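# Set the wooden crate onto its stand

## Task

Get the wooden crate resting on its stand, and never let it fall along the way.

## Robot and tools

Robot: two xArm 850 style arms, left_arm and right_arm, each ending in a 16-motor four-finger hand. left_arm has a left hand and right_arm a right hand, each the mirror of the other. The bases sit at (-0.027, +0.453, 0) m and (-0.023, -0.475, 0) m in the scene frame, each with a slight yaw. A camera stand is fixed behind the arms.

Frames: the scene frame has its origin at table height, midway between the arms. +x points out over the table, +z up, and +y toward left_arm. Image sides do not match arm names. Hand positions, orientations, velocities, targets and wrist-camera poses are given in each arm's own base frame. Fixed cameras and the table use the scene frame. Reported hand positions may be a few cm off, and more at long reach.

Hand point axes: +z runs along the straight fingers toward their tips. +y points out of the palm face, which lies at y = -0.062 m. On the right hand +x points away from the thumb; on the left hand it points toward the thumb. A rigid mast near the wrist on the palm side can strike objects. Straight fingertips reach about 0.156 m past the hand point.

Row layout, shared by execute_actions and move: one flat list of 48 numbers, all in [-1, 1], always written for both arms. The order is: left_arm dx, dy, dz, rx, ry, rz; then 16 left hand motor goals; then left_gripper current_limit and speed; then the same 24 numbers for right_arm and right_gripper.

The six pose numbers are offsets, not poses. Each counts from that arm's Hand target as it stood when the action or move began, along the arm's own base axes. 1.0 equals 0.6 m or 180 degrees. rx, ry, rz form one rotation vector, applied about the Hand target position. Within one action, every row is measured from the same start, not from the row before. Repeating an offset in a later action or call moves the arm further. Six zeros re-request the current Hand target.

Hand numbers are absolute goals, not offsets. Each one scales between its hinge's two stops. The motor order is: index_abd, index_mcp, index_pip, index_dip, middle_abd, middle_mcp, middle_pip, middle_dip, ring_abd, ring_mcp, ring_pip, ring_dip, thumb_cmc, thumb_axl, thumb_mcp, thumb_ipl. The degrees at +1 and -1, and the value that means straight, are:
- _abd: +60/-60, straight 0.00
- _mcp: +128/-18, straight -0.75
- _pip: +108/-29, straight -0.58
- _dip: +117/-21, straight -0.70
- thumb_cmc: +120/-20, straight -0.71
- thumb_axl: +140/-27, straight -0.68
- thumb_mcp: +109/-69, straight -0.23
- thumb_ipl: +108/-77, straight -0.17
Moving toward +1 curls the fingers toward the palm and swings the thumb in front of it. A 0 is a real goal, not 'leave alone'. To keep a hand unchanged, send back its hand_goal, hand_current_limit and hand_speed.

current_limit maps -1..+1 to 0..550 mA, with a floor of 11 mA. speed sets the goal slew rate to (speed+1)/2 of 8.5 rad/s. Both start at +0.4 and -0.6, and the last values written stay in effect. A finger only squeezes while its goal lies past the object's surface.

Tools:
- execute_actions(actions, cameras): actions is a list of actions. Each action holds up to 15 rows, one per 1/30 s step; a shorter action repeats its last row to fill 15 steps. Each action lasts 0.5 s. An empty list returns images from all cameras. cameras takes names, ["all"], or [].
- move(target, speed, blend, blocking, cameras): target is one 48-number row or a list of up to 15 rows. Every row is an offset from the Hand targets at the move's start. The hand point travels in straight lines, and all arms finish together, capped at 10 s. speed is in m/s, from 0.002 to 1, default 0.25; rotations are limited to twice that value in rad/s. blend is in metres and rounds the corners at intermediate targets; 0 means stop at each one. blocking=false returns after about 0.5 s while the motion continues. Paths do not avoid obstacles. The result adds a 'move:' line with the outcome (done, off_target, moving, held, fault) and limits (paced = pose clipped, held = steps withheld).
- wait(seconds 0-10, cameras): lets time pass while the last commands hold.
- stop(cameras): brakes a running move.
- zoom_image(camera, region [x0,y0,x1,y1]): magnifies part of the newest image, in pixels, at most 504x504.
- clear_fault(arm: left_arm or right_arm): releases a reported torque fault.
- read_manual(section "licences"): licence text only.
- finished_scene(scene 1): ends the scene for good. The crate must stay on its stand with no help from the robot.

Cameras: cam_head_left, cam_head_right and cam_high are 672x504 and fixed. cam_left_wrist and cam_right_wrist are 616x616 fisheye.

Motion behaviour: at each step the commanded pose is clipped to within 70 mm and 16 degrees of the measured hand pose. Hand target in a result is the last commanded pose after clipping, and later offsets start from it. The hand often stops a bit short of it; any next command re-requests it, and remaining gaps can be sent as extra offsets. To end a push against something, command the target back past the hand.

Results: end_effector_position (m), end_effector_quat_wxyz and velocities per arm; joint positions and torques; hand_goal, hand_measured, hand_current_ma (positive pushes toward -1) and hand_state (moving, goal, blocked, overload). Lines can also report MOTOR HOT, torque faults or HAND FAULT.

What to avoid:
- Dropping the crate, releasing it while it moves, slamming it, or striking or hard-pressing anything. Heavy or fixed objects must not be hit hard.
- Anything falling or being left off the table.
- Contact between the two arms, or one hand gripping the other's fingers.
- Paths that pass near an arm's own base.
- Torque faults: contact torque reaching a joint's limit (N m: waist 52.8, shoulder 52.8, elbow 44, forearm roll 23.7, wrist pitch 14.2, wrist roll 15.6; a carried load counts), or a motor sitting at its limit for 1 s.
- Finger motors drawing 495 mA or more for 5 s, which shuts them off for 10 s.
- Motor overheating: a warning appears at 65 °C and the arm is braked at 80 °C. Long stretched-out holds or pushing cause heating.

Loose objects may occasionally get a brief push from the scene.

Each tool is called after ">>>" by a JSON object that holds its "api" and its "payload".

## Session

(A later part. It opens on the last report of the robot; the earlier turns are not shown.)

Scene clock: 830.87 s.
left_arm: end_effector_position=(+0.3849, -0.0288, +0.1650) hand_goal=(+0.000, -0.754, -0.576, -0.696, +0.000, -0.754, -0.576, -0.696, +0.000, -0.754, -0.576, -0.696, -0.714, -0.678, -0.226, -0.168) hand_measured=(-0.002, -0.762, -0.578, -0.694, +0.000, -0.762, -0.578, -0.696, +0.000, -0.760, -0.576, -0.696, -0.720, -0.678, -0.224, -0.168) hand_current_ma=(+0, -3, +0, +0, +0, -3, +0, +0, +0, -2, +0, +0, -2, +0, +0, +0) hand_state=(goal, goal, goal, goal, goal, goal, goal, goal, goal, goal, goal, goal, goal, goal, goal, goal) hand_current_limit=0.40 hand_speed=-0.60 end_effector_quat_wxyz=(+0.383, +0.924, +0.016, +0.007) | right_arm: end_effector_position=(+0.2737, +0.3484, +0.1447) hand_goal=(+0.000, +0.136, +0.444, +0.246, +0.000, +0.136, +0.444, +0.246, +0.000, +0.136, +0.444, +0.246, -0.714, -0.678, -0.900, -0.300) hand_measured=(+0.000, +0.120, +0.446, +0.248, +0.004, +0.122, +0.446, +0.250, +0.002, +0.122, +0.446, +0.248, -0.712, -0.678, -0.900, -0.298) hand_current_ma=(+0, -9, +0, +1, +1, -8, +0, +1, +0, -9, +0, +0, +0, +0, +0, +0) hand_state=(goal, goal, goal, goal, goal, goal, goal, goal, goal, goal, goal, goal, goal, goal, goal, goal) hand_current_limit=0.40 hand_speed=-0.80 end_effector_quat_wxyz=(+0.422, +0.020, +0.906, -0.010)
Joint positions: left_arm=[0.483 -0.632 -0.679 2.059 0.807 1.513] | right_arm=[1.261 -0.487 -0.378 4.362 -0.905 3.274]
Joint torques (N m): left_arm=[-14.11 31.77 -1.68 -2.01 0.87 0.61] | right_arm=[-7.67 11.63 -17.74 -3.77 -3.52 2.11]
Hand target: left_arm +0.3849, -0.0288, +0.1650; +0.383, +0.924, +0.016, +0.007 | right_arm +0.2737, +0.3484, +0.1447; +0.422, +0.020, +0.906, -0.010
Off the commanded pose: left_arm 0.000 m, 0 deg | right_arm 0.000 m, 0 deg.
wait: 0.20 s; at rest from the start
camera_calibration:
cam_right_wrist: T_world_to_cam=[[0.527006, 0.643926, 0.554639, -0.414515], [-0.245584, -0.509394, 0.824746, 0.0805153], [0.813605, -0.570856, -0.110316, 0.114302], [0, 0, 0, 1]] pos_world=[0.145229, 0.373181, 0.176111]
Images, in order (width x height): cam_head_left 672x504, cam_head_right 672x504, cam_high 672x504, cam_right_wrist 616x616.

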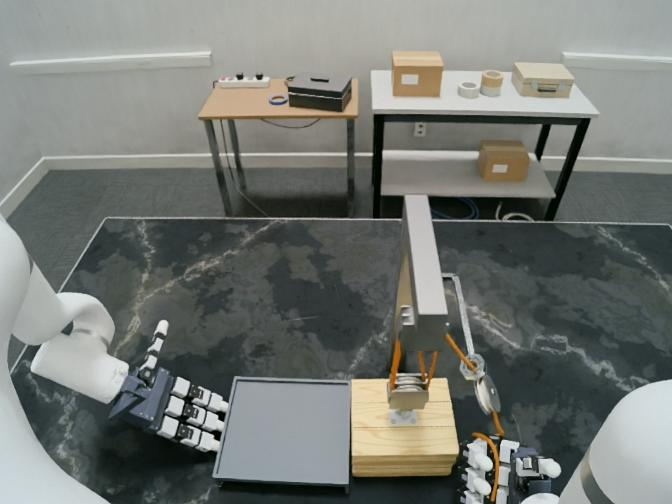

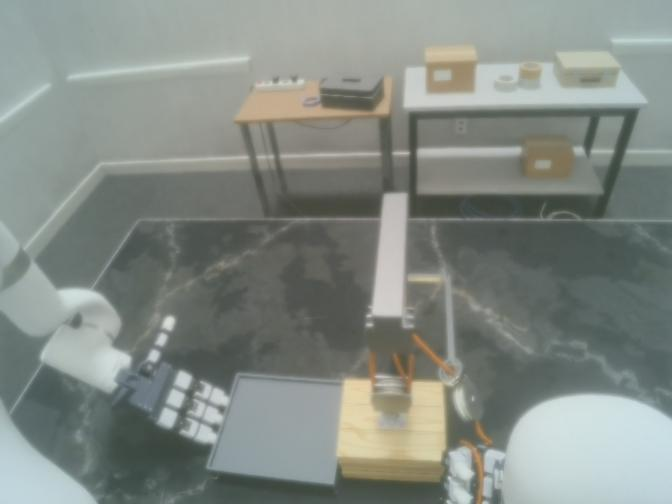

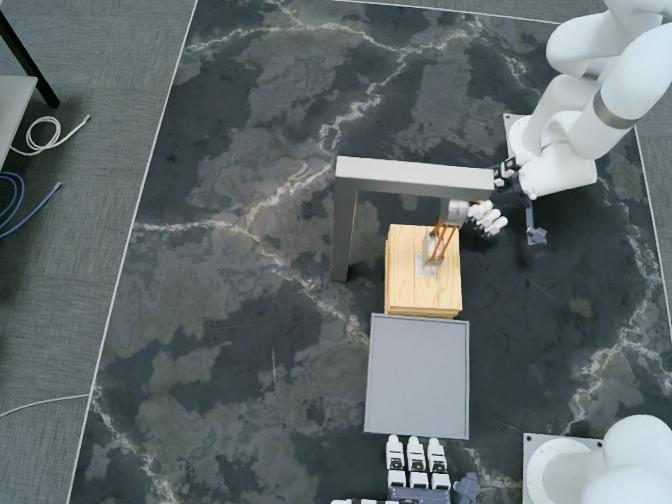

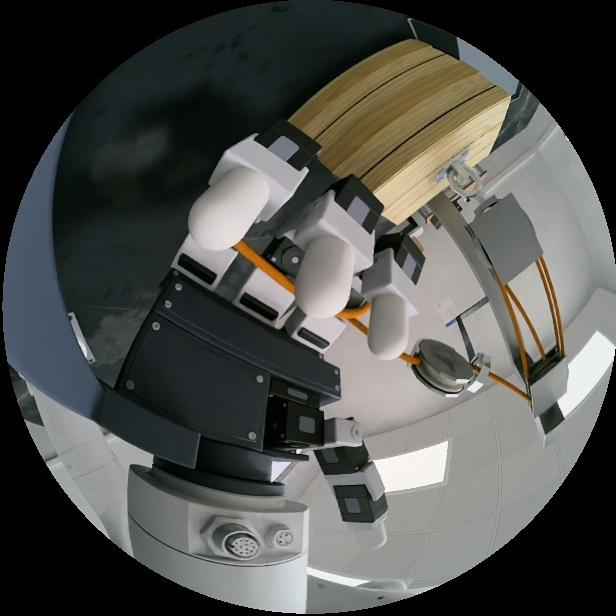

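>>> {"api": "execute_actions", "payload": {"actions": [[[0,0,0,0,0,0,0,-0.754,-0.576,-0.696,0,-0.754,-0.576,-0.696,0,-0.754,-0.576,-0.696,-0.714,-0.678,-0.226,-0.168,0.4,-0.6, 0,0,0,0,0,0,0,0.137,0.445,0.246,0,0.40,0.75,0.75,0,0.40,0.75,0.75,-0.714,-0.678,-0.9,-0.3,0.5,-0.6]],[[0,0,0,0,0,0,0,-0.754,-0.576,-0.696,0,-0.754,-0.576,-0.696,0,-0.754,-0.576,-0.696,-0.714,-0.678,-0.226,-0.168,0.4,-0.6, 0,0,0,0,0,0,0,0.137,0.445,0.246,0,0.1,1,1,0,0.1,1,1,-0.714,-0.678,-0.9,-0.3,0.6,-0.6]],[[0,0,0,0,0,0,0,-0.754,-0.576,-0.696,0,-0.754,-0.576,-0.696,0,-0.754,-0.576,-0.696,-0.714,-0.678,-0.226,-0.168,0.4,-0.6, 0,0,0,0,0,0,0,0.137,0.445,0.246,0,-0.1,1,1,0,-0.16,1,1,-0.714,-0.678,-0.9,-0.3,0.7,-0.6]],[[0,0,0,0,0,0,0,-0.754,-0.576,-0.696,0,-0.754,-0.576,-0.696,0,-0.754,-0.576,-0.696,-0.714,-0.678,-0.226,-0.168,0.4,-0.6, 0,0,0,0,0,0,0,0.0,0.445,0.246,0,0.48,1,1,0,-0.16,1,1,-0.714,-0.678,-0.9,-0.3,0.7,-0.7]],[[0,0,0,0,0,0,0,-0.754,-0.576,-0.696,0,-0.754,-0.576,-0.696,0,-0.754,-0.576,-0.696,-0.714,-0.678,-0.226,-0.168,0.4,-0.6, 0,0,0,0,0,0,0,0.0,0.445,0.246,0,0.48,1,1,0,-0.16,1,1,-0.714,-0.678,-0.9,-0.3,0.7,-0.7]]], "cameras": ["cam_right_wrist","cam_head_left"]}}

>>> {"api": "zoom_image", "payload": {"camera": "cam_right_wrist", "region": [160, 100, 520, 460]}}

Scene clock: 896.73 s.
left_arm: end_effector_position=(+0.3849, -0.0288, +0.1650) hand_goal=(+0.000, -0.754, -0.576, -0.696, +0.000, -0.754, -0.576, -0.696, +0.000, -0.754, -0.576, -0.696, -0.714, -0.678, -0.226, -0.168) hand_measured=(-0.002, -0.762, -0.578, -0.694, +0.000, -0.762, -0.578, -0.696, +0.000, -0.760, -0.576, -0.696, -0.720, -0.678, -0.224, -0.168) hand_current_ma=(+0, -3, +0, +0, +0, -3, +0, +0, +0, -2, +0, +0, -2, +0, +0, +0) hand_state=(goal, goal, goal, goal, goal, goal, goal, goal, goal, goal, goal, goal, goal, goal, goal, goal) hand_current_limit=0.40 hand_speed=-0.60 end_effector_quat_wxyz=(+0.383, +0.924, +0.016, +0.007) | right_arm: end_effector_position=(+0.2737, +0.3484, +0.1447) hand_goal=(+0.000, +0.000, +0.444, +0.246, +0.000, +0.480, +1.000, +1.000, +0.000, -0.160, +1.000, +1.000, -0.714, -0.678, -0.900, -0.300) hand_measured=(+0.000, -0.002, +0.446, +0.248, +0.004, +0.436, +0.816, +0.892, +0.002, -0.160, +0.844, +0.868, -0.712, -0.678, -0.900, -0.298) hand_current_ma=(+0, +0, +0, +0, +0, -55, -467, -237, +0, +0, -443, -338, +0, +0, +0, +0) hand_state=(goal, goal, goal, goal, goal, blocked, blocked, blocked, goal, goal, blocked, blocked, goal, goal, goal, goal) hand_current_limit=0.70 hand_speed=-0.70 end_effector_quat_wxyz=(+0.422, +0.020, +0.906, -0.010)
Joint positions: left_arm=[0.483 -0.632 -0.679 2.059 0.807 1.513] | right_arm=[1.261 -0.487 -0.378 4.362 -0.905 3.274]
Joint torques (N m): left_arm=[-13.87 30.69 -1.93 -2.07 1.13 0.64] | right_arm=[-6.01 11.98 -14.27 -2.27 -3.53 2.06]
Hand target: left_arm +0.3849, -0.0288, +0.1650; +0.383, +0.924, +0.016, +0.007 | right_arm +0.2737, +0.3484, +0.1447; +0.422, +0.020, +0.906, -0.010
Off the commanded pose: left_arm 0.000 m, 0 deg | right_arm 0.000 m, 0 deg.
camera_calibration:
cam_right_wrist: T_world_to_cam=[[0.526992, 0.643898, 0.554684, -0.41451], [-0.245613, -0.50943, 0.824715, 0.0805383], [0.813605, -0.570856, -0.110316, 0.114302], [0, 0, 0, 1]] pos_world=[0.145228, 0.373181, 0.176111]
Images, in order (width x height): cam_head_left 672x504, cam_right_wrist 616x616.

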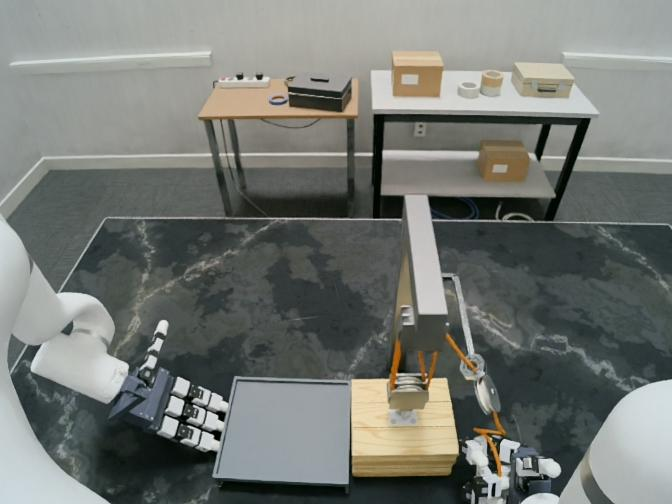

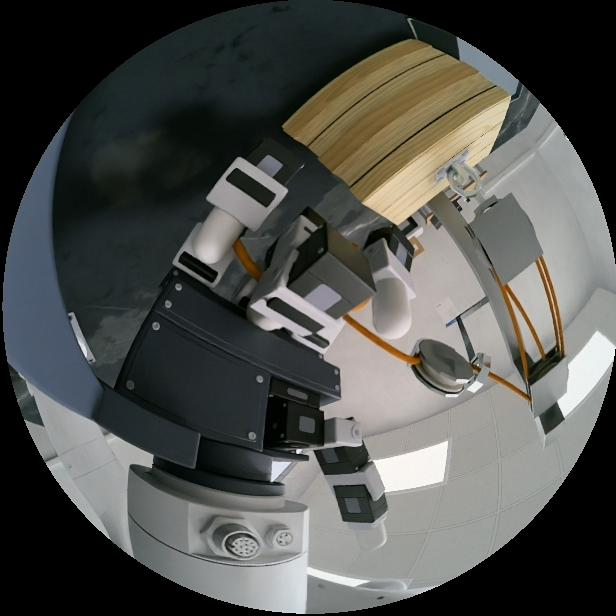

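Scaled by 1.400 from the camera's 616x616 image, which has a finer 880x880 frame.

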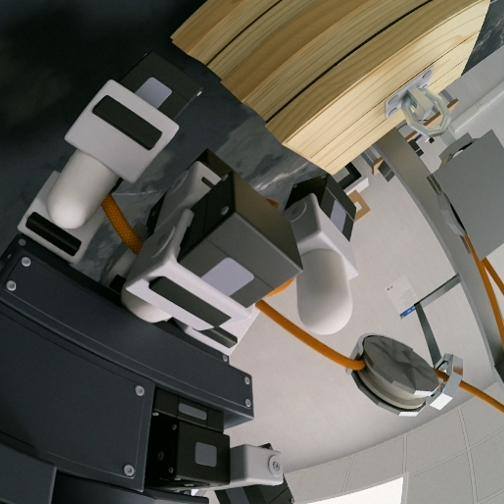

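>>> {"api": "execute_actions", "payload": {"actions": [[[0,0,0,0,0,0,0,-0.754,-0.576,-0.696,0,-0.754,-0.576,-0.696,0,-0.754,-0.576,-0.696,-0.714,-0.678,-0.226,-0.168,0.4,-0.6, 0,0,0,0,0,0,0,0.3,0.75,0.75,0,0.48,1,1,0,-0.16,1,1,-0.714,-0.678,-0.9,-0.3,0.7,-0.7]],[[0,0,0,0,0,0,0,-0.754,-0.576,-0.696,0,-0.754,-0.576,-0.696,0,-0.754,-0.576,-0.696,-0.714,-0.678,-0.226,-0.168,0.4,-0.6, 0,0,0,0,0,0,0,0.1,1,1,0,0.48,1,1,0,-0.16,1,1,-0.714,-0.678,-0.9,-0.3,0.7,-0.7]],[[0,0,0,0,0,0,0,-0.754,-0.576,-0.696,0,-0.754,-0.576,-0.696,0,-0.754,-0.576,-0.696,-0.714,-0.678,-0.226,-0.168,0.4,-0.6, 0,0,0,0,0,0,0,-0.16,1,1,0,0.48,1,1,0,-0.35,1,1,-0.714,-0.678,-0.9,-0.3,0.75,-0.7]],[[0,0,0,0,0,0,0,-0.754,-0.576,-0.696,0,-0.754,-0.576,-0.696,0,-0.754,-0.576,-0.696,-0.714,-0.678,-0.226,-0.168,0.4,-0.6, 0,0,0,0,0,0,0,-0.45,1,1,0,0.48,1,1,0,-0.45,1,1,-0.714,-0.678,-0.9,-0.3,0.75,-0.7]],[[0,0,0,0,0,0,0,-0.754,-0.576,-0.696,0,-0.754,-0.576,-0.696,0,-0.754,-0.576,-0.696,-0.714,-0.678,-0.226,-0.168,0.4,-0.6, 0,0,0,0,0,0,0,-0.55,1,1,0,0.48,1,1,0,-0.45,1,1,-0.714,-0.678,-0.9,-0.3,0.75,-0.7]]], "cameras": ["cam_right_wrist","cam_head_left"]}}

>>> {"api": "zoom_image", "payload": {"camera": "cam_right_wrist", "region": [160, 100, 520, 460]}}

>>> {"api": "zoom_image", "payload": {"camera": "cam_head_left", "region": [420, 340, 600, 504]}}

Scene clock: 908.90 s.
left_arm: end_effector_position=(+0.3849, -0.0288, +0.1650) hand_goal=(+0.000, -0.754, -0.576, -0.696, +0.000, -0.754, -0.576, -0.696, +0.000, -0.754, -0.576, -0.696, -0.714, -0.678, -0.226, -0.168) hand_measured=(-0.002, -0.762, -0.578, -0.694, +0.000, -0.762, -0.578, -0.696, +0.000, -0.760, -0.576, -0.696, -0.720, -0.678, -0.224, -0.168) hand_current_ma=(+0, -3, +0, +0, +0, -3, +0, +0, +0, -2, +0, +0, -2, +0, +0, +0) hand_state=(goal, goal, goal, goal, goal, goal, goal, goal, goal, goal, goal, goal, goal, goal, goal, goal) hand_current_limit=0.40 hand_speed=-0.60 end_effector_quat_wxyz=(+0.383, +0.924, +0.016, +0.007) | right_arm: end_effector_position=(+0.2737, +0.3484, +0.1447) hand_goal=(+0.000, -0.550, +1.000, +1.000, +0.000, +0.480, +1.000, +1.000, +0.000, -0.450, +1.000, +1.000, -0.714, -0.678, -0.900, -0.300) hand_measured=(-0.002, -0.484, +0.858, +0.844, +0.006, +0.434, +0.816, +0.892, +0.002, -0.450, +0.844, +0.868, -0.712, -0.678, -0.900, -0.298) hand_current_ma=(+0, +112, -373, -444, +1, -59, -481, -237, +0, +0, -443, -338, +0, +0, +0, +0) hand_state=(goal, blocked, blocked, blocked, goal, blocked, blocked, blocked, goal, goal, blocked, blocked, goal, goal, goal, goal) hand_current_limit=0.75 hand_speed=-0.70 end_effector_quat_wxyz=(+0.422, +0.020, +0.906, -0.010)
Joint positions: left_arm=[0.483 -0.632 -0.679 2.059 0.807 1.513] | right_arm=[1.261 -0.487 -0.378 4.362 -0.905 3.274]
Joint torques (N m): left_arm=[-13.41 31.53 -2.48 -1.49 1.25 0.6] | right_arm=[-2.16 12.98 -6.84 0.47 -3.63 1.89]
Hand target: left_arm +0.3849, -0.0288, +0.1650; +0.383, +0.924, +0.016, +0.007 | right_arm +0.2737, +0.3484, +0.1447; +0.422, +0.020, +0.906, -0.010
Off the commanded pose: left_arm 0.000 m, 0 deg | right_arm 0.000 m, 0 deg.
camera_calibration:
cam_right_wrist: T_world_to_cam=[[0.526992, 0.643898, 0.554684, -0.41451], [-0.245613, -0.50943, 0.824715, 0.0805383], [0.813605, -0.570856, -0.110316, 0.114302], [0, 0, 0, 1]] pos_world=[0.145228, 0.373181, 0.176111]
Images, in order (width x height): cam_head_left 672x504, cam_right_wrist 616x616.

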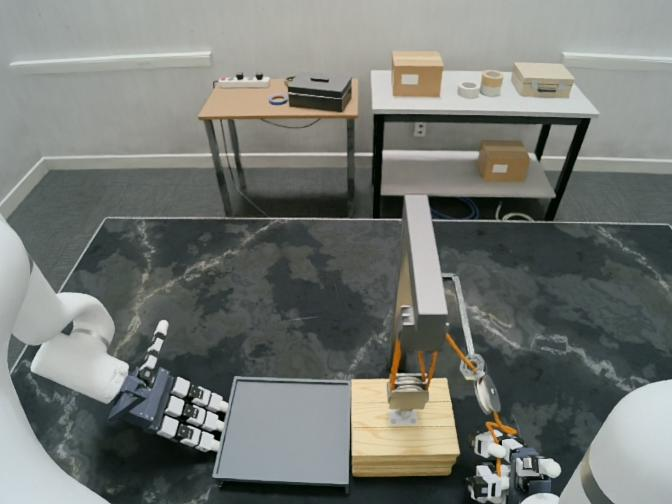

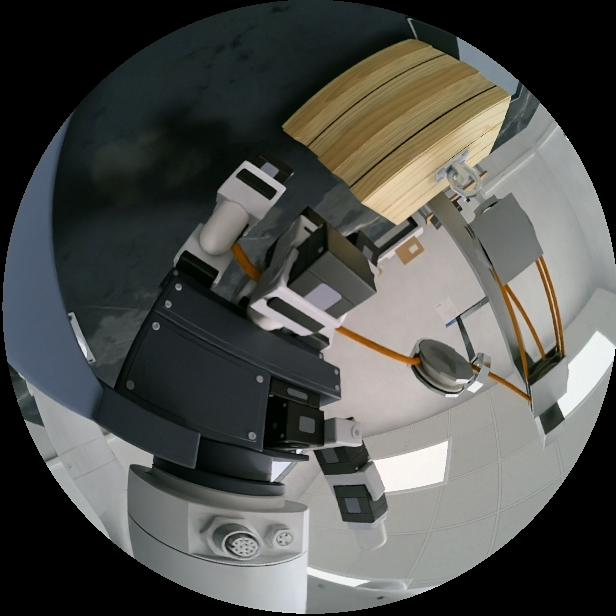

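Scaled by 1.400 from the camera's 616x616 image, which has a finer 880x880 frame.

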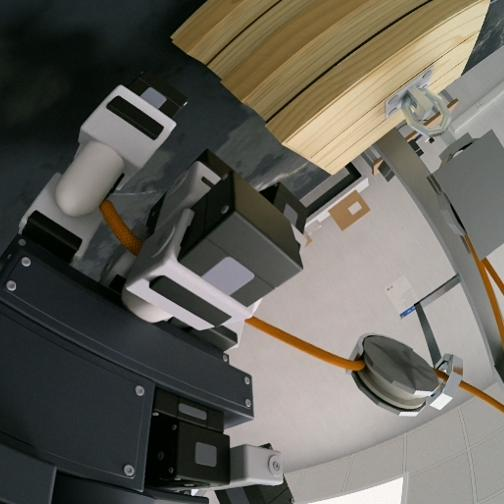

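Scaled by 2.800 from the camera's 672x504 image, which has a finer 960x720 frame.

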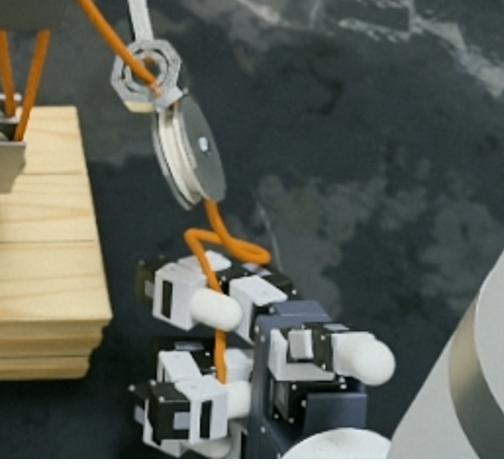

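>>> {"api": "move", "payload": {"target": [0,0,0,0,0,0,0,-0.754,-0.576,-0.696,0,-0.754,-0.576,-0.696,0,-0.754,-0.576,-0.696,-0.714,-0.678,-0.226,-0.168,0.4,-0.6, -0.3253,0.006,-0.025,0.0098,0.222,0,0,-0.55,1,1,0,0.48,1,1,0,-0.45,1,1,-0.714,-0.678,-0.9,-0.3,0.75,-0.7], "speed": 0.08, "cameras": ["cam_right_wrist","cam_high","cam_head_left"]}}

>>> {"api": "zoom_image", "payload": {"camera": "cam_right_wrist", "region": [160, 100, 520, 460]}}

>>> {"api": "zoom_image", "payload": {"camera": "cam_head_left", "region": [340, 300, 520, 504]}}

Scene clock: 932.13 s.
left_arm: end_effector_position=(+0.3849, -0.0288, +0.1650) hand_goal=(+0.000, -0.754, -0.576, -0.696, +0.000, -0.754, -0.576, -0.696, +0.000, -0.754, -0.576, -0.696, -0.714, -0.678, -0.226, -0.168) hand_measured=(-0.002, -0.762, -0.578, -0.694, +0.000, -0.762, -0.578, -0.696, +0.000, -0.760, -0.576, -0.696, -0.720, -0.678, -0.224, -0.168) hand_current_ma=(+0, -3, +0, +0, +0, -3, +0, +0, +0, -2, +0, +0, -2, +0, +0, +0) hand_state=(goal, goal, goal, goal, goal, goal, goal, goal, goal, goal, goal, goal, goal, goal, goal, goal) hand_current_limit=0.40 hand_speed=-0.60 end_effector_quat_wxyz=(+0.383, +0.924, +0.016, +0.007) | right_arm: end_effector_position=(+0.0784, +0.3520, +0.1296) hand_goal=(+0.000, -0.550, +1.000, +1.000, +0.000, +0.480, +1.000, +1.000, +0.000, -0.450, +1.000, +1.000, -0.714, -0.678, -0.900, -0.300) hand_measured=(-0.002, -0.486, +0.858, +0.844, +0.006, +0.434, +0.816, +0.892, +0.002, -0.452, +0.844, +0.868, -0.712, -0.678, -0.900, -0.298) hand_current_ma=(+0, +108, -373, -444, +1, -60, -481, -237, +0, +0, -443, -338, +0, +0, +0, +0) hand_state=(goal, blocked, blocked, blocked, goal, blocked, blocked, blocked, goal, goal, blocked, blocked, goal, goal, goal, goal) hand_current_limit=0.75 hand_speed=-0.70 end_effector_quat_wxyz=(+0.087, +0.021, +0.996, -0.002)
Joint positions: left_arm=[0.483 -0.632 -0.679 2.059 0.807 1.513] | right_arm=[1.518 -0.182 -0.301 5.298 -0.21 2.536]
Joint torques (N m): left_arm=[-13.12 30.84 -2.21 -1.75 1.21 0.4] | right_arm=[-7.86 24.84 -22.75 2.95 -2.75 -1.75]
Hand target: left_arm +0.3849, -0.0288, +0.1650; +0.383, +0.924, +0.016, +0.007 | right_arm +0.0785, +0.3520, +0.1297; +0.087, +0.021, +0.996, -0.002
Off the commanded pose: left_arm 0.000 m, 0 deg | right_arm 0.000 m, 0 deg.
move: done
camera_calibration:
cam_right_wrist: T_world_to_cam=[[0.766682, 0.633318, 0.105388, -0.262457], [0.335957, -0.535625, 0.774751, 0.0169713], [0.547112, -0.558582, -0.623422, 0.356559], [0, 0, 0, 1]] pos_world=[0.000441413, 0.374476, 0.236798]
Images, in order (width x height): cam_head_left 672x504, cam_high 672x504, cam_right_wrist 616x616.

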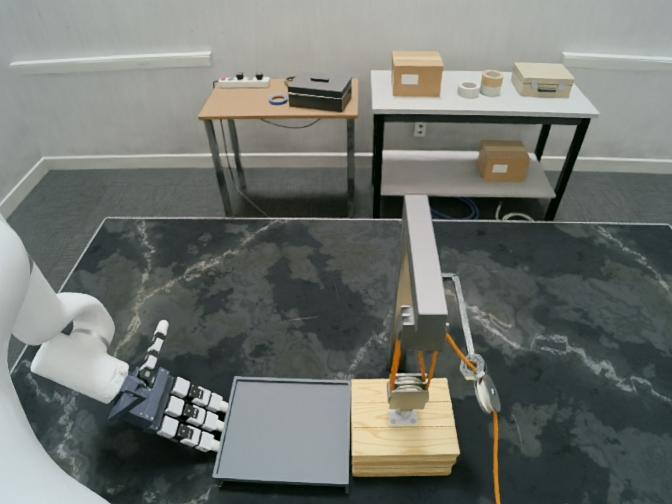

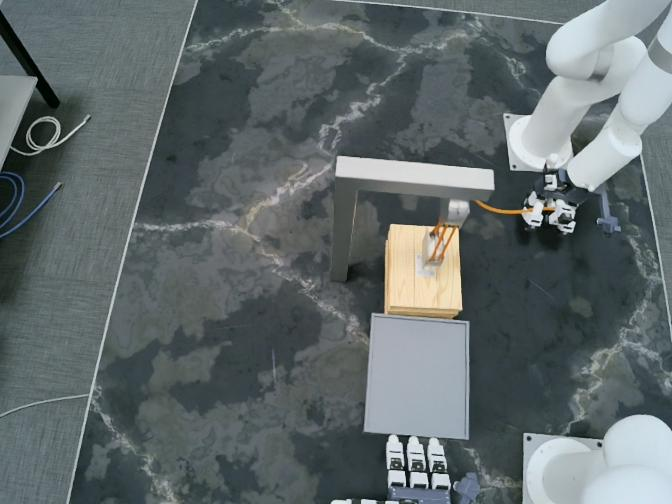

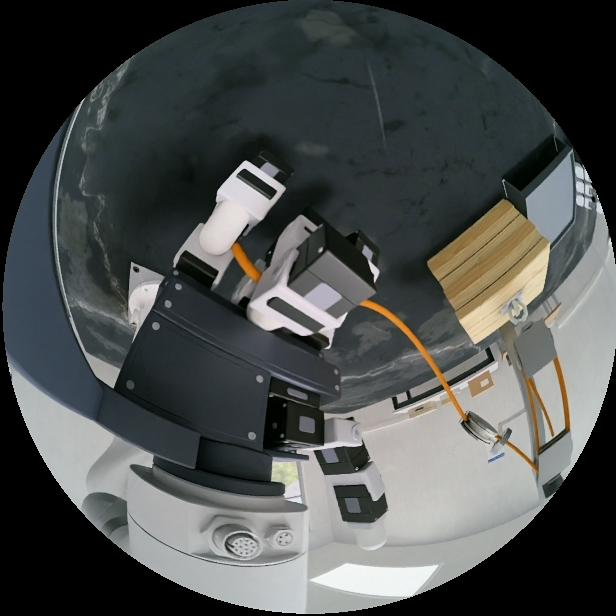

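Scaled by 1.400 from the camera's 616x616 image, which has a finer 880x880 frame.

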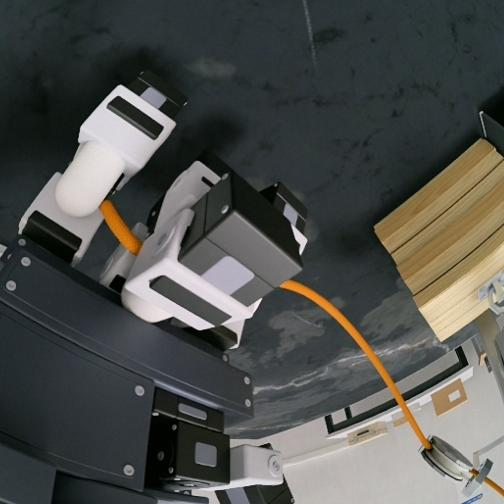

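Scaled by 2.471 from the camera's 672x504 image, which has a finer 960x720 frame.

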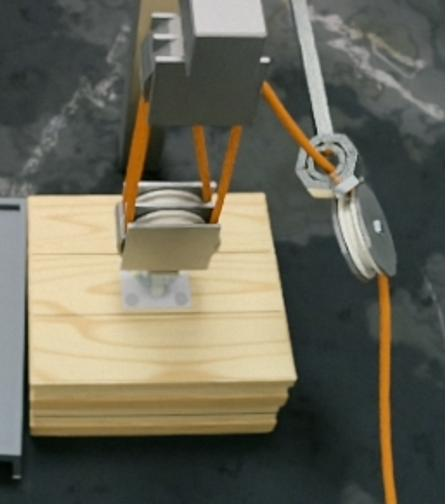

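>>> {"api": "move", "payload": {"target": [0,0,0,0,0,0,0,-0.754,-0.576,-0.696,0,-0.754,-0.576,-0.696,0,-0.754,-0.576,-0.696,-0.714,-0.678,-0.226,-0.168,0.4,-0.6, -0.0667,0.003,0,0,0,0,0,-0.55,1,1,0,0.48,1,1,0,-0.45,1,1,-0.714,-0.678,-0.9,-0.3,0.75,-0.7], "speed": 0.05, "cameras": ["cam_right_wrist","cam_head_left"]}}

>>> {"api": "zoom_image", "payload": {"camera": "cam_right_wrist", "region": [160, 100, 520, 460]}}

>>> {"api": "zoom_image", "payload": {"camera": "cam_head_left", "region": [340, 300, 520, 504]}}

Scene clock: 939.93 s.
left_arm: end_effector_position=(+0.3849, -0.0288, +0.1650) hand_goal=(+0.000, -0.754, -0.576, -0.696, +0.000, -0.754, -0.576, -0.696, +0.000, -0.754, -0.576, -0.696, -0.714, -0.678, -0.226, -0.168) hand_measured=(-0.002, -0.762, -0.578, -0.694, +0.000, -0.762, -0.578, -0.696, +0.000, -0.760, -0.576, -0.696, -0.720, -0.678, -0.224, -0.168) hand_current_ma=(+0, -3, +0, +0, +0, -3, +0, +0, +0, -2, +0, +0, -2, +0, +0, +0) hand_state=(goal, goal, goal, goal, goal, goal, goal, goal, goal, goal, goal, goal, goal, goal, goal, goal) hand_current_limit=0.40 hand_speed=-0.60 end_effector_quat_wxyz=(+0.383, +0.924, +0.016, +0.007) | right_arm: end_effector_position=(+0.0385, +0.3538, +0.1297) hand_goal=(+0.000, -0.550, +1.000, +1.000, +0.000, +0.480, +1.000, +1.000, +0.000, -0.450, +1.000, +1.000, -0.714, -0.678, -0.900, -0.300) hand_measured=(-0.002, -0.486, +0.858, +0.844, +0.006, +0.434, +0.816, +0.892, +0.002, -0.452, +0.844, +0.868, -0.712, -0.678, -0.900, -0.298) hand_current_ma=(+0, +108, -373, -444, +1, -62, -481, -237, +0, +0, -443, -338, +0, +0, +0, +0) hand_state=(goal, blocked, blocked, blocked, goal, blocked, blocked, blocked, goal, goal, blocked, blocked, goal, goal, goal, goal) hand_current_limit=0.75 hand_speed=-0.70 end_effector_quat_wxyz=(+0.087, +0.021, +0.996, -0.002)
Joint positions: left_arm=[0.483 -0.632 -0.679 2.059 0.807 1.513] | right_arm=[1.665 -0.187 -0.308 5.407 -0.225 2.573]
Joint torques (N m): left_arm=[-13.86 30.03 -2.45 -1.04 1.43 0.5] | right_arm=[9.63 5.2 -22.39 3.2 -1.9 -1.86]
Hand target: left_arm +0.3849, -0.0288, +0.1650; +0.383, +0.924, +0.016, +0.007 | right_arm +0.0385, +0.3538, +0.1297; +0.087, +0.021, +0.996, -0.002
Off the commanded pose: left_arm 0.000 m, 0 deg | right_arm 0.000 m, 0 deg.
move: done
camera_calibration:
cam_right_wrist: T_world_to_cam=[[0.766806, 0.633259, 0.104845, -0.232847], [0.335985, -0.535162, 0.775058, 0.0311028], [0.546922, -0.559092, -0.623131, 0.379684], [0, 0, 0, 1]] pos_world=[-0.039559, 0.376376, 0.236899]
Images, in order (width x height): cam_head_left 672x504, cam_right_wrist 616x616.

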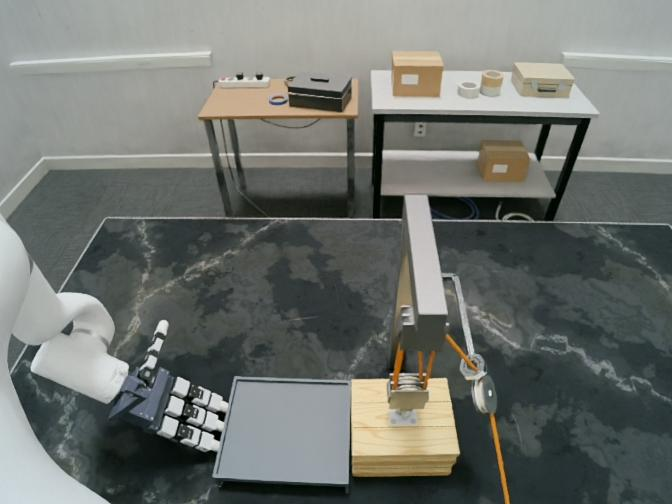

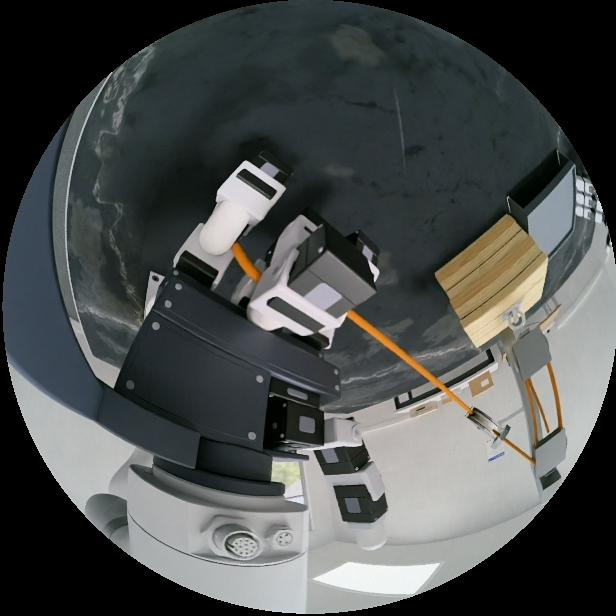

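Scaled by 1.400 from the camera's 616x616 image, which has a finer 880x880 frame.

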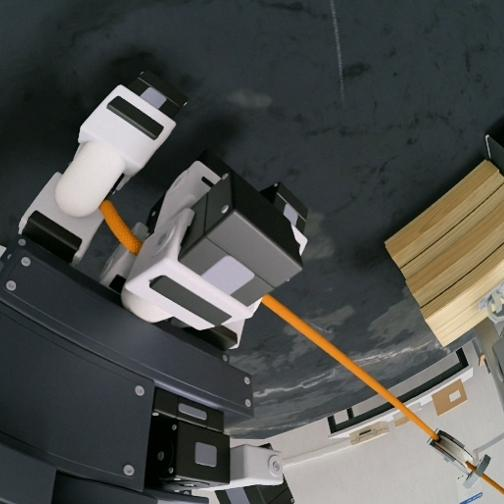

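Scaled by 2.471 from the camera's 672x504 image, which has a finer 960x720 frame.

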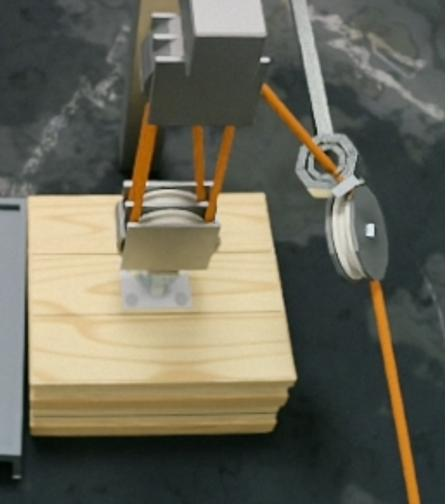

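>>> {"api": "move", "payload": {"target": [0,0,0,0,0,0,0,-0.754,-0.576,-0.696,0,-0.754,-0.576,-0.696,0,-0.754,-0.576,-0.696,-0.714,-0.678,-0.226,-0.168,0.4,-0.6, -0.0667,0.003,0,0,0,0,0,-0.55,1,1,0,0.48,1,1,0,-0.45,1,1,-0.714,-0.678,-0.9,-0.3,0.75,-0.7], "speed": 0.05, "cameras": ["cam_right_wrist","cam_head_left"]}}

>>> {"api": "zoom_image", "payload": {"camera": "cam_right_wrist", "region": [160, 100, 520, 460]}}

>>> {"api": "zoom_image", "payload": {"camera": "cam_head_left", "region": [340, 300, 520, 504]}}

Scene clock: 947.27 s.
left_arm: end_effector_position=(+0.3849, -0.0288, +0.1650) hand_goal=(+0.000, -0.754, -0.576, -0.696, +0.000, -0.754, -0.576, -0.696, +0.000, -0.754, -0.576, -0.696, -0.714, -0.678, -0.226, -0.168) hand_measured=(+0.000, -0.762, -0.578, -0.694, +0.000, -0.762, -0.578, -0.696, +0.000, -0.762, -0.576, -0.696, -0.720, -0.678, -0.224, -0.168) hand_current_ma=(+0, -3, +0, +0, +0, -3, +0, +0, +0, -2, +0, +0, -2, +0, +0, +0) hand_state=(goal, goal, goal, goal, goal, goal, goal, goal, goal, goal, goal, goal, goal, goal, goal, goal) hand_current_limit=0.40 hand_speed=-0.60 end_effector_quat_wxyz=(+0.383, +0.924, +0.016, +0.007) | right_arm: end_effector_position=(-0.0015, +0.3556, +0.1297) hand_goal=(+0.000, -0.550, +1.000, +1.000, +0.000, +0.480, +1.000, +1.000, +0.000, -0.450, +1.000, +1.000, -0.714, -0.678, -0.900, -0.300) hand_measured=(+0.024, -0.486, +0.858, +0.844, +0.006, +0.434, +0.816, +0.892, +0.002, -0.452, +0.844, +0.868, -0.712, -0.678, -0.900, -0.298) hand_current_ma=(+15, +108, -373, -444, +2, -62, -481, -237, +0, +0, -443, -338, +0, +0, +0, +0) hand_state=(blocked, blocked, blocked, blocked, goal, blocked, blocked, blocked, goal, goal, blocked, blocked, goal, goal, goal, goal) hand_current_limit=0.75 hand_speed=-0.70 end_effector_quat_wxyz=(+0.087, +0.022, +0.996, -0.002)
Joint positions: left_arm=[0.483 -0.632 -0.679 2.059 0.807 1.513] | right_arm=[1.806 -0.202 -0.329 5.516 -0.242 2.606]
Joint torques (N m): left_arm=[-13.53 30.46 -2.67 -0.91 1.44 0.45] | right_arm=[12.45 5.25 -23.67 3.42 1.23 -2.58]
Hand target: left_arm +0.3849, -0.0288, +0.1650; +0.383, +0.924, +0.016, +0.007 | right_arm -0.0016, +0.3556, +0.1297; +0.087, +0.021, +0.996, -0.002
Off the commanded pose: left_arm 0.000 m, 0 deg | right_arm 0.000 m, 0 deg.
move: done
camera_calibration:
cam_right_wrist: T_world_to_cam=[[0.766852, 0.633211, 0.104789, -0.203279], [0.336048, -0.535223, 0.774989, 0.04555], [0.546817, -0.559088, -0.623226, 0.402579], [0, 0, 0, 1]] pos_world=[-0.0795592, 0.378176, 0.236899]
Images, in order (width x height): cam_head_left 672x504, cam_right_wrist 616x616.

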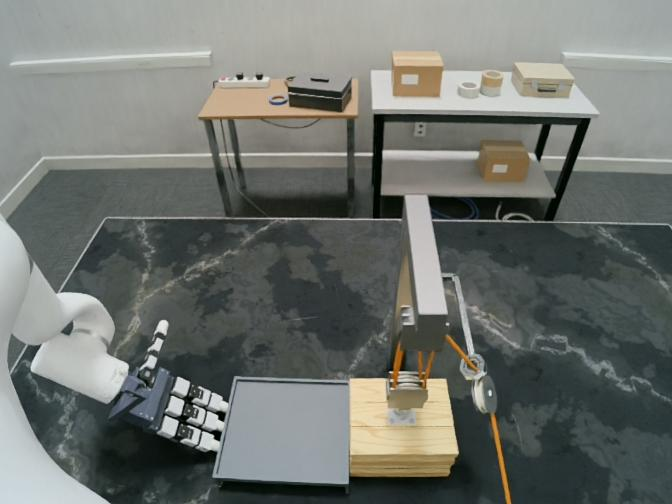

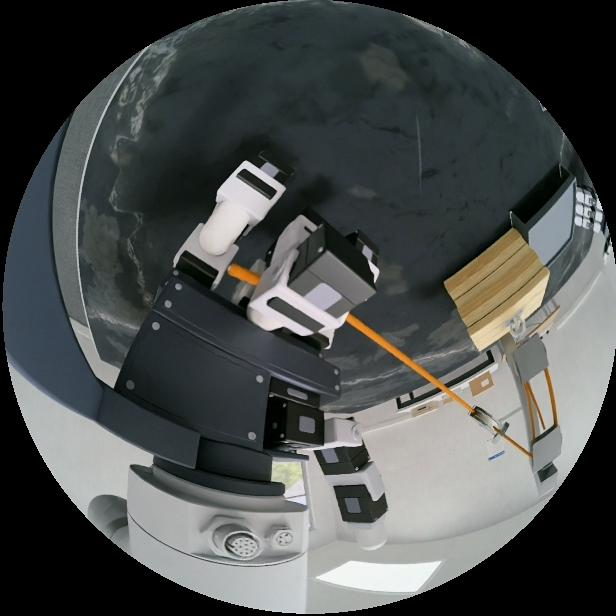

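Scaled by 1.400 from the camera's 616x616 image, which has a finer 880x880 frame.

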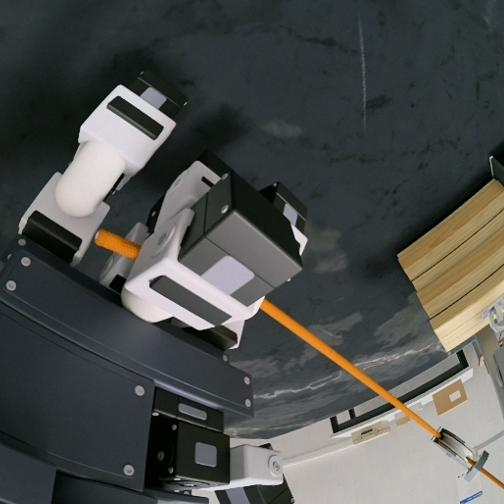

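Scaled by 2.471 from the camera's 672x504 image, which has a finer 960x720 frame.

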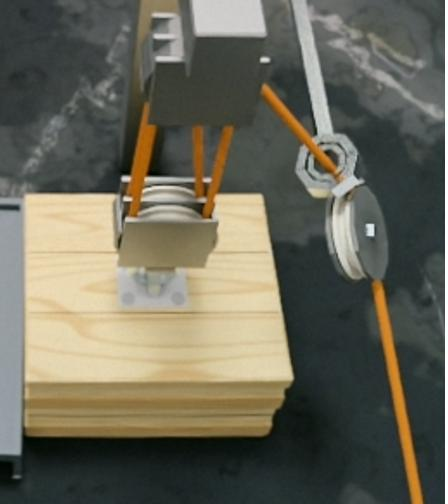

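>>> {"api": "move", "payload": {"target": [[0,0,0,0,0,0,0,-0.754,-0.576,-0.696,0,-0.754,-0.576,-0.696,0,-0.754,-0.576,-0.696,-0.714,-0.678,-0.226,-0.168,0.4,-0.6, 0.12,-0.0053,0,0,0,0,0,-0.55,1,1,0,0.48,1,1,0,-0.45,1,1,-0.714,-0.678,-0.9,-0.3,0.75,-0.7],[0,0,0,0,0,0,0,-0.754,-0.576,-0.696,0,-0.754,-0.576,-0.696,0,-0.754,-0.576,-0.696,-0.714,-0.678,-0.226,-0.168,0.4,-0.6, 0.12,-0.0053,0,0,0,0,0,-0.75,-0.57,-0.69,0,-0.3,-0.57,-0.69,0,-0.75,-0.57,-0.69,-0.714,-0.678,-0.9,-0.3,0.4,-0.7]], "speed": 0.06, "cameras": ["cam_right_wrist","cam_high","cam_head_left"]}}

Scene clock: 980.87 s.
left_arm: end_effector_position=(+0.3849, -0.0288, +0.1650) hand_goal=(+0.000, -0.754, -0.576, -0.696, +0.000, -0.754, -0.576, -0.696, +0.000, -0.754, -0.576, -0.696, -0.714, -0.678, -0.226, -0.168) hand_measured=(+0.000, -0.762, -0.578, -0.694, +0.000, -0.762, -0.578, -0.696, +0.000, -0.762, -0.576, -0.696, -0.720, -0.678, -0.224, -0.168) hand_current_ma=(+0, -3, +0, +0, +0, -3, +0, +0, +0, -2, +0, +0, -2, +0, +0, +0) hand_state=(goal, goal, goal, goal, goal, goal, goal, goal, goal, goal, goal, goal, goal, goal, goal, goal) hand_current_limit=0.40 hand_speed=-0.60 end_effector_quat_wxyz=(+0.383, +0.924, +0.016, +0.007) | right_arm: end_effector_position=(+0.0704, +0.3524, +0.1297) hand_goal=(+0.000, -0.750, -0.570, -0.690, +0.000, -0.300, -0.570, -0.690, +0.000, -0.750, -0.570, -0.690, -0.714, -0.678, -0.900, -0.300) hand_measured=(+0.004, -0.748, -0.566, -0.688, +0.006, -0.304, -0.568, -0.688, +0.000, -0.700, -0.526, -0.632, -0.712, -0.678, -0.900, -0.298) hand_current_ma=(+1, +0, +1, +0, +2, -1, +0, +0, +0, +70, +50, +81, +0, +0, +0, +0) hand_state=(goal, goal, goal, goal, goal, goal, goal, goal, goal, blocked, blocked, blocked, goal, goal, goal, goal) hand_current_limit=0.40 hand_speed=-0.70 end_effector_quat_wxyz=(+0.087, +0.021, +0.996, -0.002)
Joint positions: left_arm=[0.483 -0.632 -0.679 2.059 0.807 1.513] | right_arm=[1.547 -0.182 -0.301 5.323 -0.213 2.539]
Joint torques (N m): left_arm=[-13.28 19.09 -2.27 -1.45 1.74 0.42] | right_arm=[-7.92 6.27 -5.48 -3.79 0.68 1.77]
Hand target: left_arm +0.3849, -0.0288, +0.1650; +0.383, +0.924, +0.016, +0.007 | right_arm +0.0704, +0.3524, +0.1297; +0.087, +0.021, +0.996, -0.002
Off the commanded pose: left_arm 0.000 m, 0 deg | right_arm 0.000 m, 0 deg.
move: done
camera_calibration:
cam_right_wrist: T_world_to_cam=[[0.766703, 0.633405, 0.104708, -0.256522], [0.336225, -0.535096, 0.775, 0.0195932], [0.546918, -0.55899, -0.623227, 0.361383], [0, 0, 0, 1]] pos_world=[-0.00755874, 0.374976, 0.236899]
Images, in order (width x height): cam_head_left 672x504, cam_high 672x504, cam_right_wrist 616x616.

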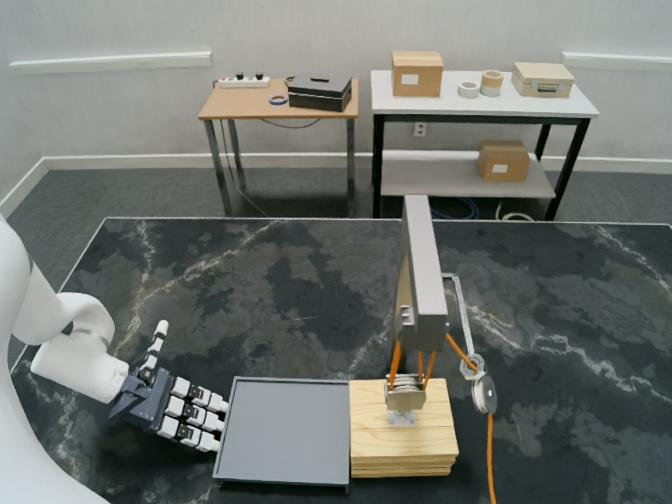

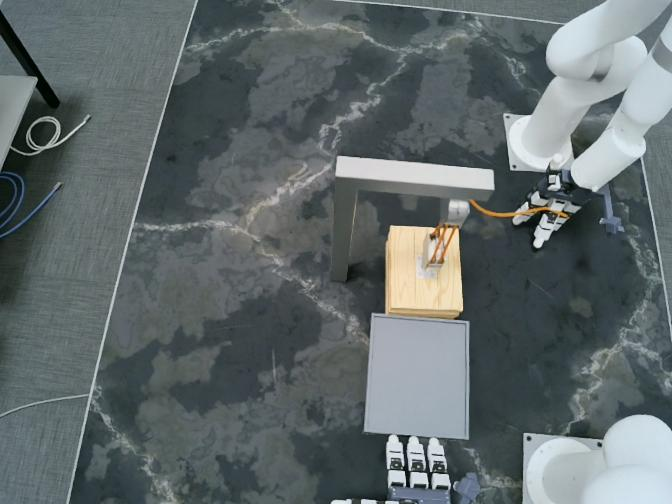

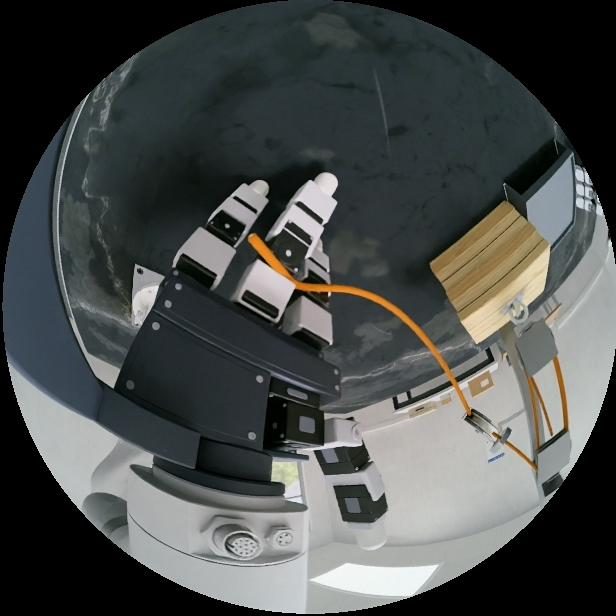

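>>> {"api": "move", "payload": {"target": [0,0,0,0,0,0,0,-0.754,-0.576,-0.696,0,-0.754,-0.576,-0.696,0,-0.754,-0.576,-0.696,-0.714,-0.678,-0.226,-0.168,0.4,-0.6, -0.022,-0.04,0.12,0,0,0,0,-0.75,-0.57,-0.69,0,-0.75,-0.57,-0.69,0,-0.75,-0.57,-0.69,-0.714,-0.678,-0.9,-0.3,0.4,-0.7], "speed": 0.12, "cameras": ["cam_right_wrist","cam_high","cam_head_left"]}}

Scene clock: 988.27 s.
left_arm: end_effector_position=(+0.3849, -0.0288, +0.1650) hand_goal=(+0.000, -0.754, -0.576, -0.696, +0.000, -0.754, -0.576, -0.696, +0.000, -0.754, -0.576, -0.696, -0.714, -0.678, -0.226, -0.168) hand_measured=(+0.000, -0.762, -0.578, -0.694, +0.000, -0.762, -0.578, -0.696, +0.000, -0.762, -0.576, -0.696, -0.720, -0.678, -0.224, -0.168) hand_current_ma=(+0, -3, +0, +0, +0, -3, +0, +0, +0, -2, +0, +0, -2, +0, +0, +0) hand_state=(goal, goal, goal, goal, goal, goal, goal, goal, goal, goal, goal, goal, goal, goal, goal, goal) hand_current_limit=0.40 hand_speed=-0.60 end_effector_quat_wxyz=(+0.383, +0.924, +0.016, +0.007) | right_arm: end_effector_position=(+0.0572, +0.3284, +0.2017) hand_goal=(+0.000, -0.750, -0.570, -0.690, +0.000, -0.750, -0.570, -0.690, +0.000, -0.750, -0.570, -0.690, -0.714, -0.678, -0.900, -0.300) hand_measured=(+0.004, -0.748, -0.566, -0.688, +0.006, -0.744, -0.568, -0.688, +0.002, -0.746, -0.568, -0.688, -0.712, -0.678, -0.900, -0.298) hand_current_ma=(+1, +0, +1, +0, +2, +1, +0, +0, +0, +1, +0, +0, +0, +0, +0, +0) hand_state=(goal, goal, goal, goal, goal, goal, goal, goal, goal, goal, goal, goal, goal, goal, goal, goal) hand_current_limit=0.40 hand_speed=-0.70 end_effector_quat_wxyz=(+0.087, +0.021, +0.996, -0.002)
Joint positions: left_arm=[0.483 -0.632 -0.679 2.059 0.807 1.513] | right_arm=[1.599 0.144 -0.251 5.867 -0.441 2.023]
Joint torques (N m): left_arm=[-12.07 21.47 -2.14 -0.98 1.75 0.58] | right_arm=[-8.15 18.63 -28.63 3.34 -2.61 -1.78]
Hand target: left_arm +0.3849, -0.0288, +0.1650; +0.383, +0.924, +0.016, +0.007 | right_arm +0.0572, +0.3284, +0.2017; +0.087, +0.021, +0.996, -0.002
Off the commanded pose: left_arm 0.000 m, 0 deg | right_arm 0.000 m, 0 deg.
move: done
camera_calibration:
cam_right_wrist: T_world_to_cam=[[0.766691, 0.633417, 0.104725, -0.238748], [0.336132, -0.535006, 0.775102, -0.0446765], [0.546991, -0.559063, -0.623097, 0.400046], [0, 0, 0, 1]] pos_world=[-0.0207587, 0.350976, 0.308899]
Images, in order (width x height): cam_head_left 672x504, cam_high 672x504, cam_right_wrist 616x616.

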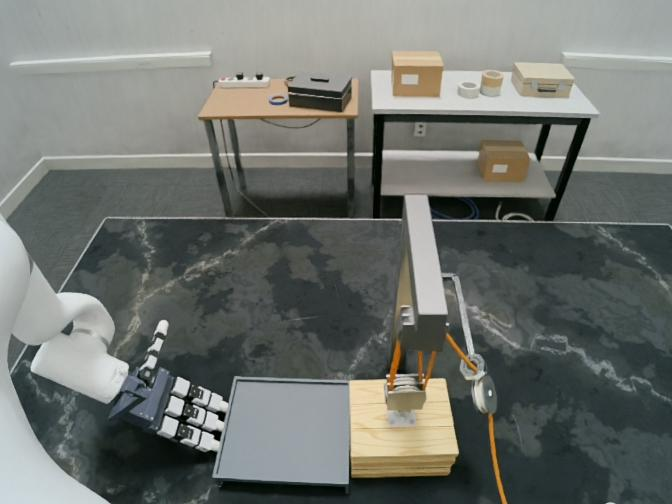

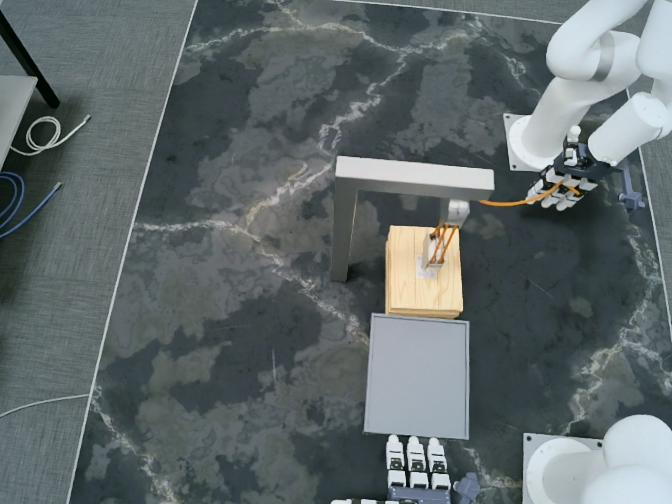

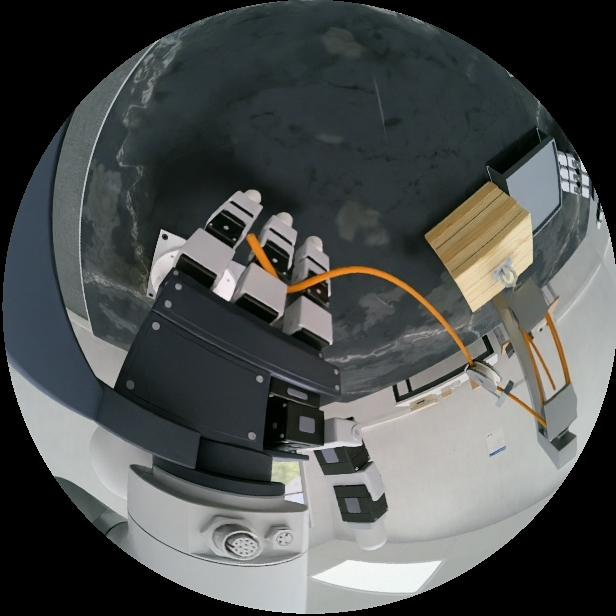

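>>> {"api": "zoom_image", "payload": {"camera": "cam_right_wrist", "region": [160, 170, 400, 370]}}

>>> {"api": "zoom_image", "payload": {"camera": "cam_high", "region": [470, 110, 650, 230]}}

Scaled by 2.100 from the camera's 616x616 image, which has a finer 880x880 frame.

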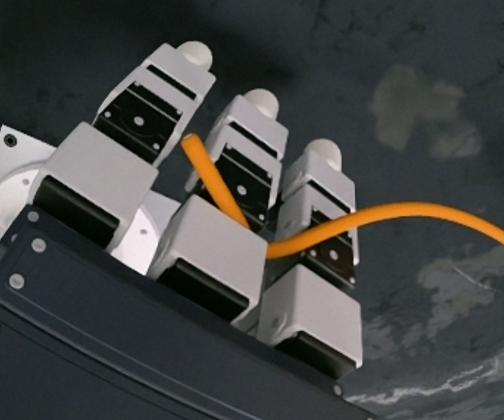

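Scaled by 2.800 from the camera's 672x504 image, which has a finer 960x720 frame.

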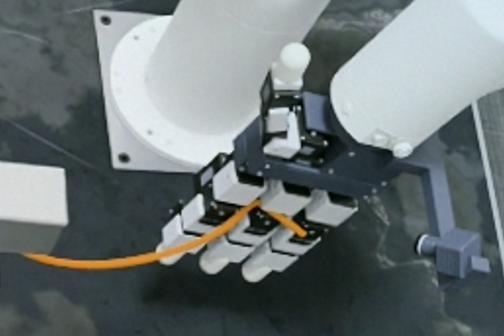

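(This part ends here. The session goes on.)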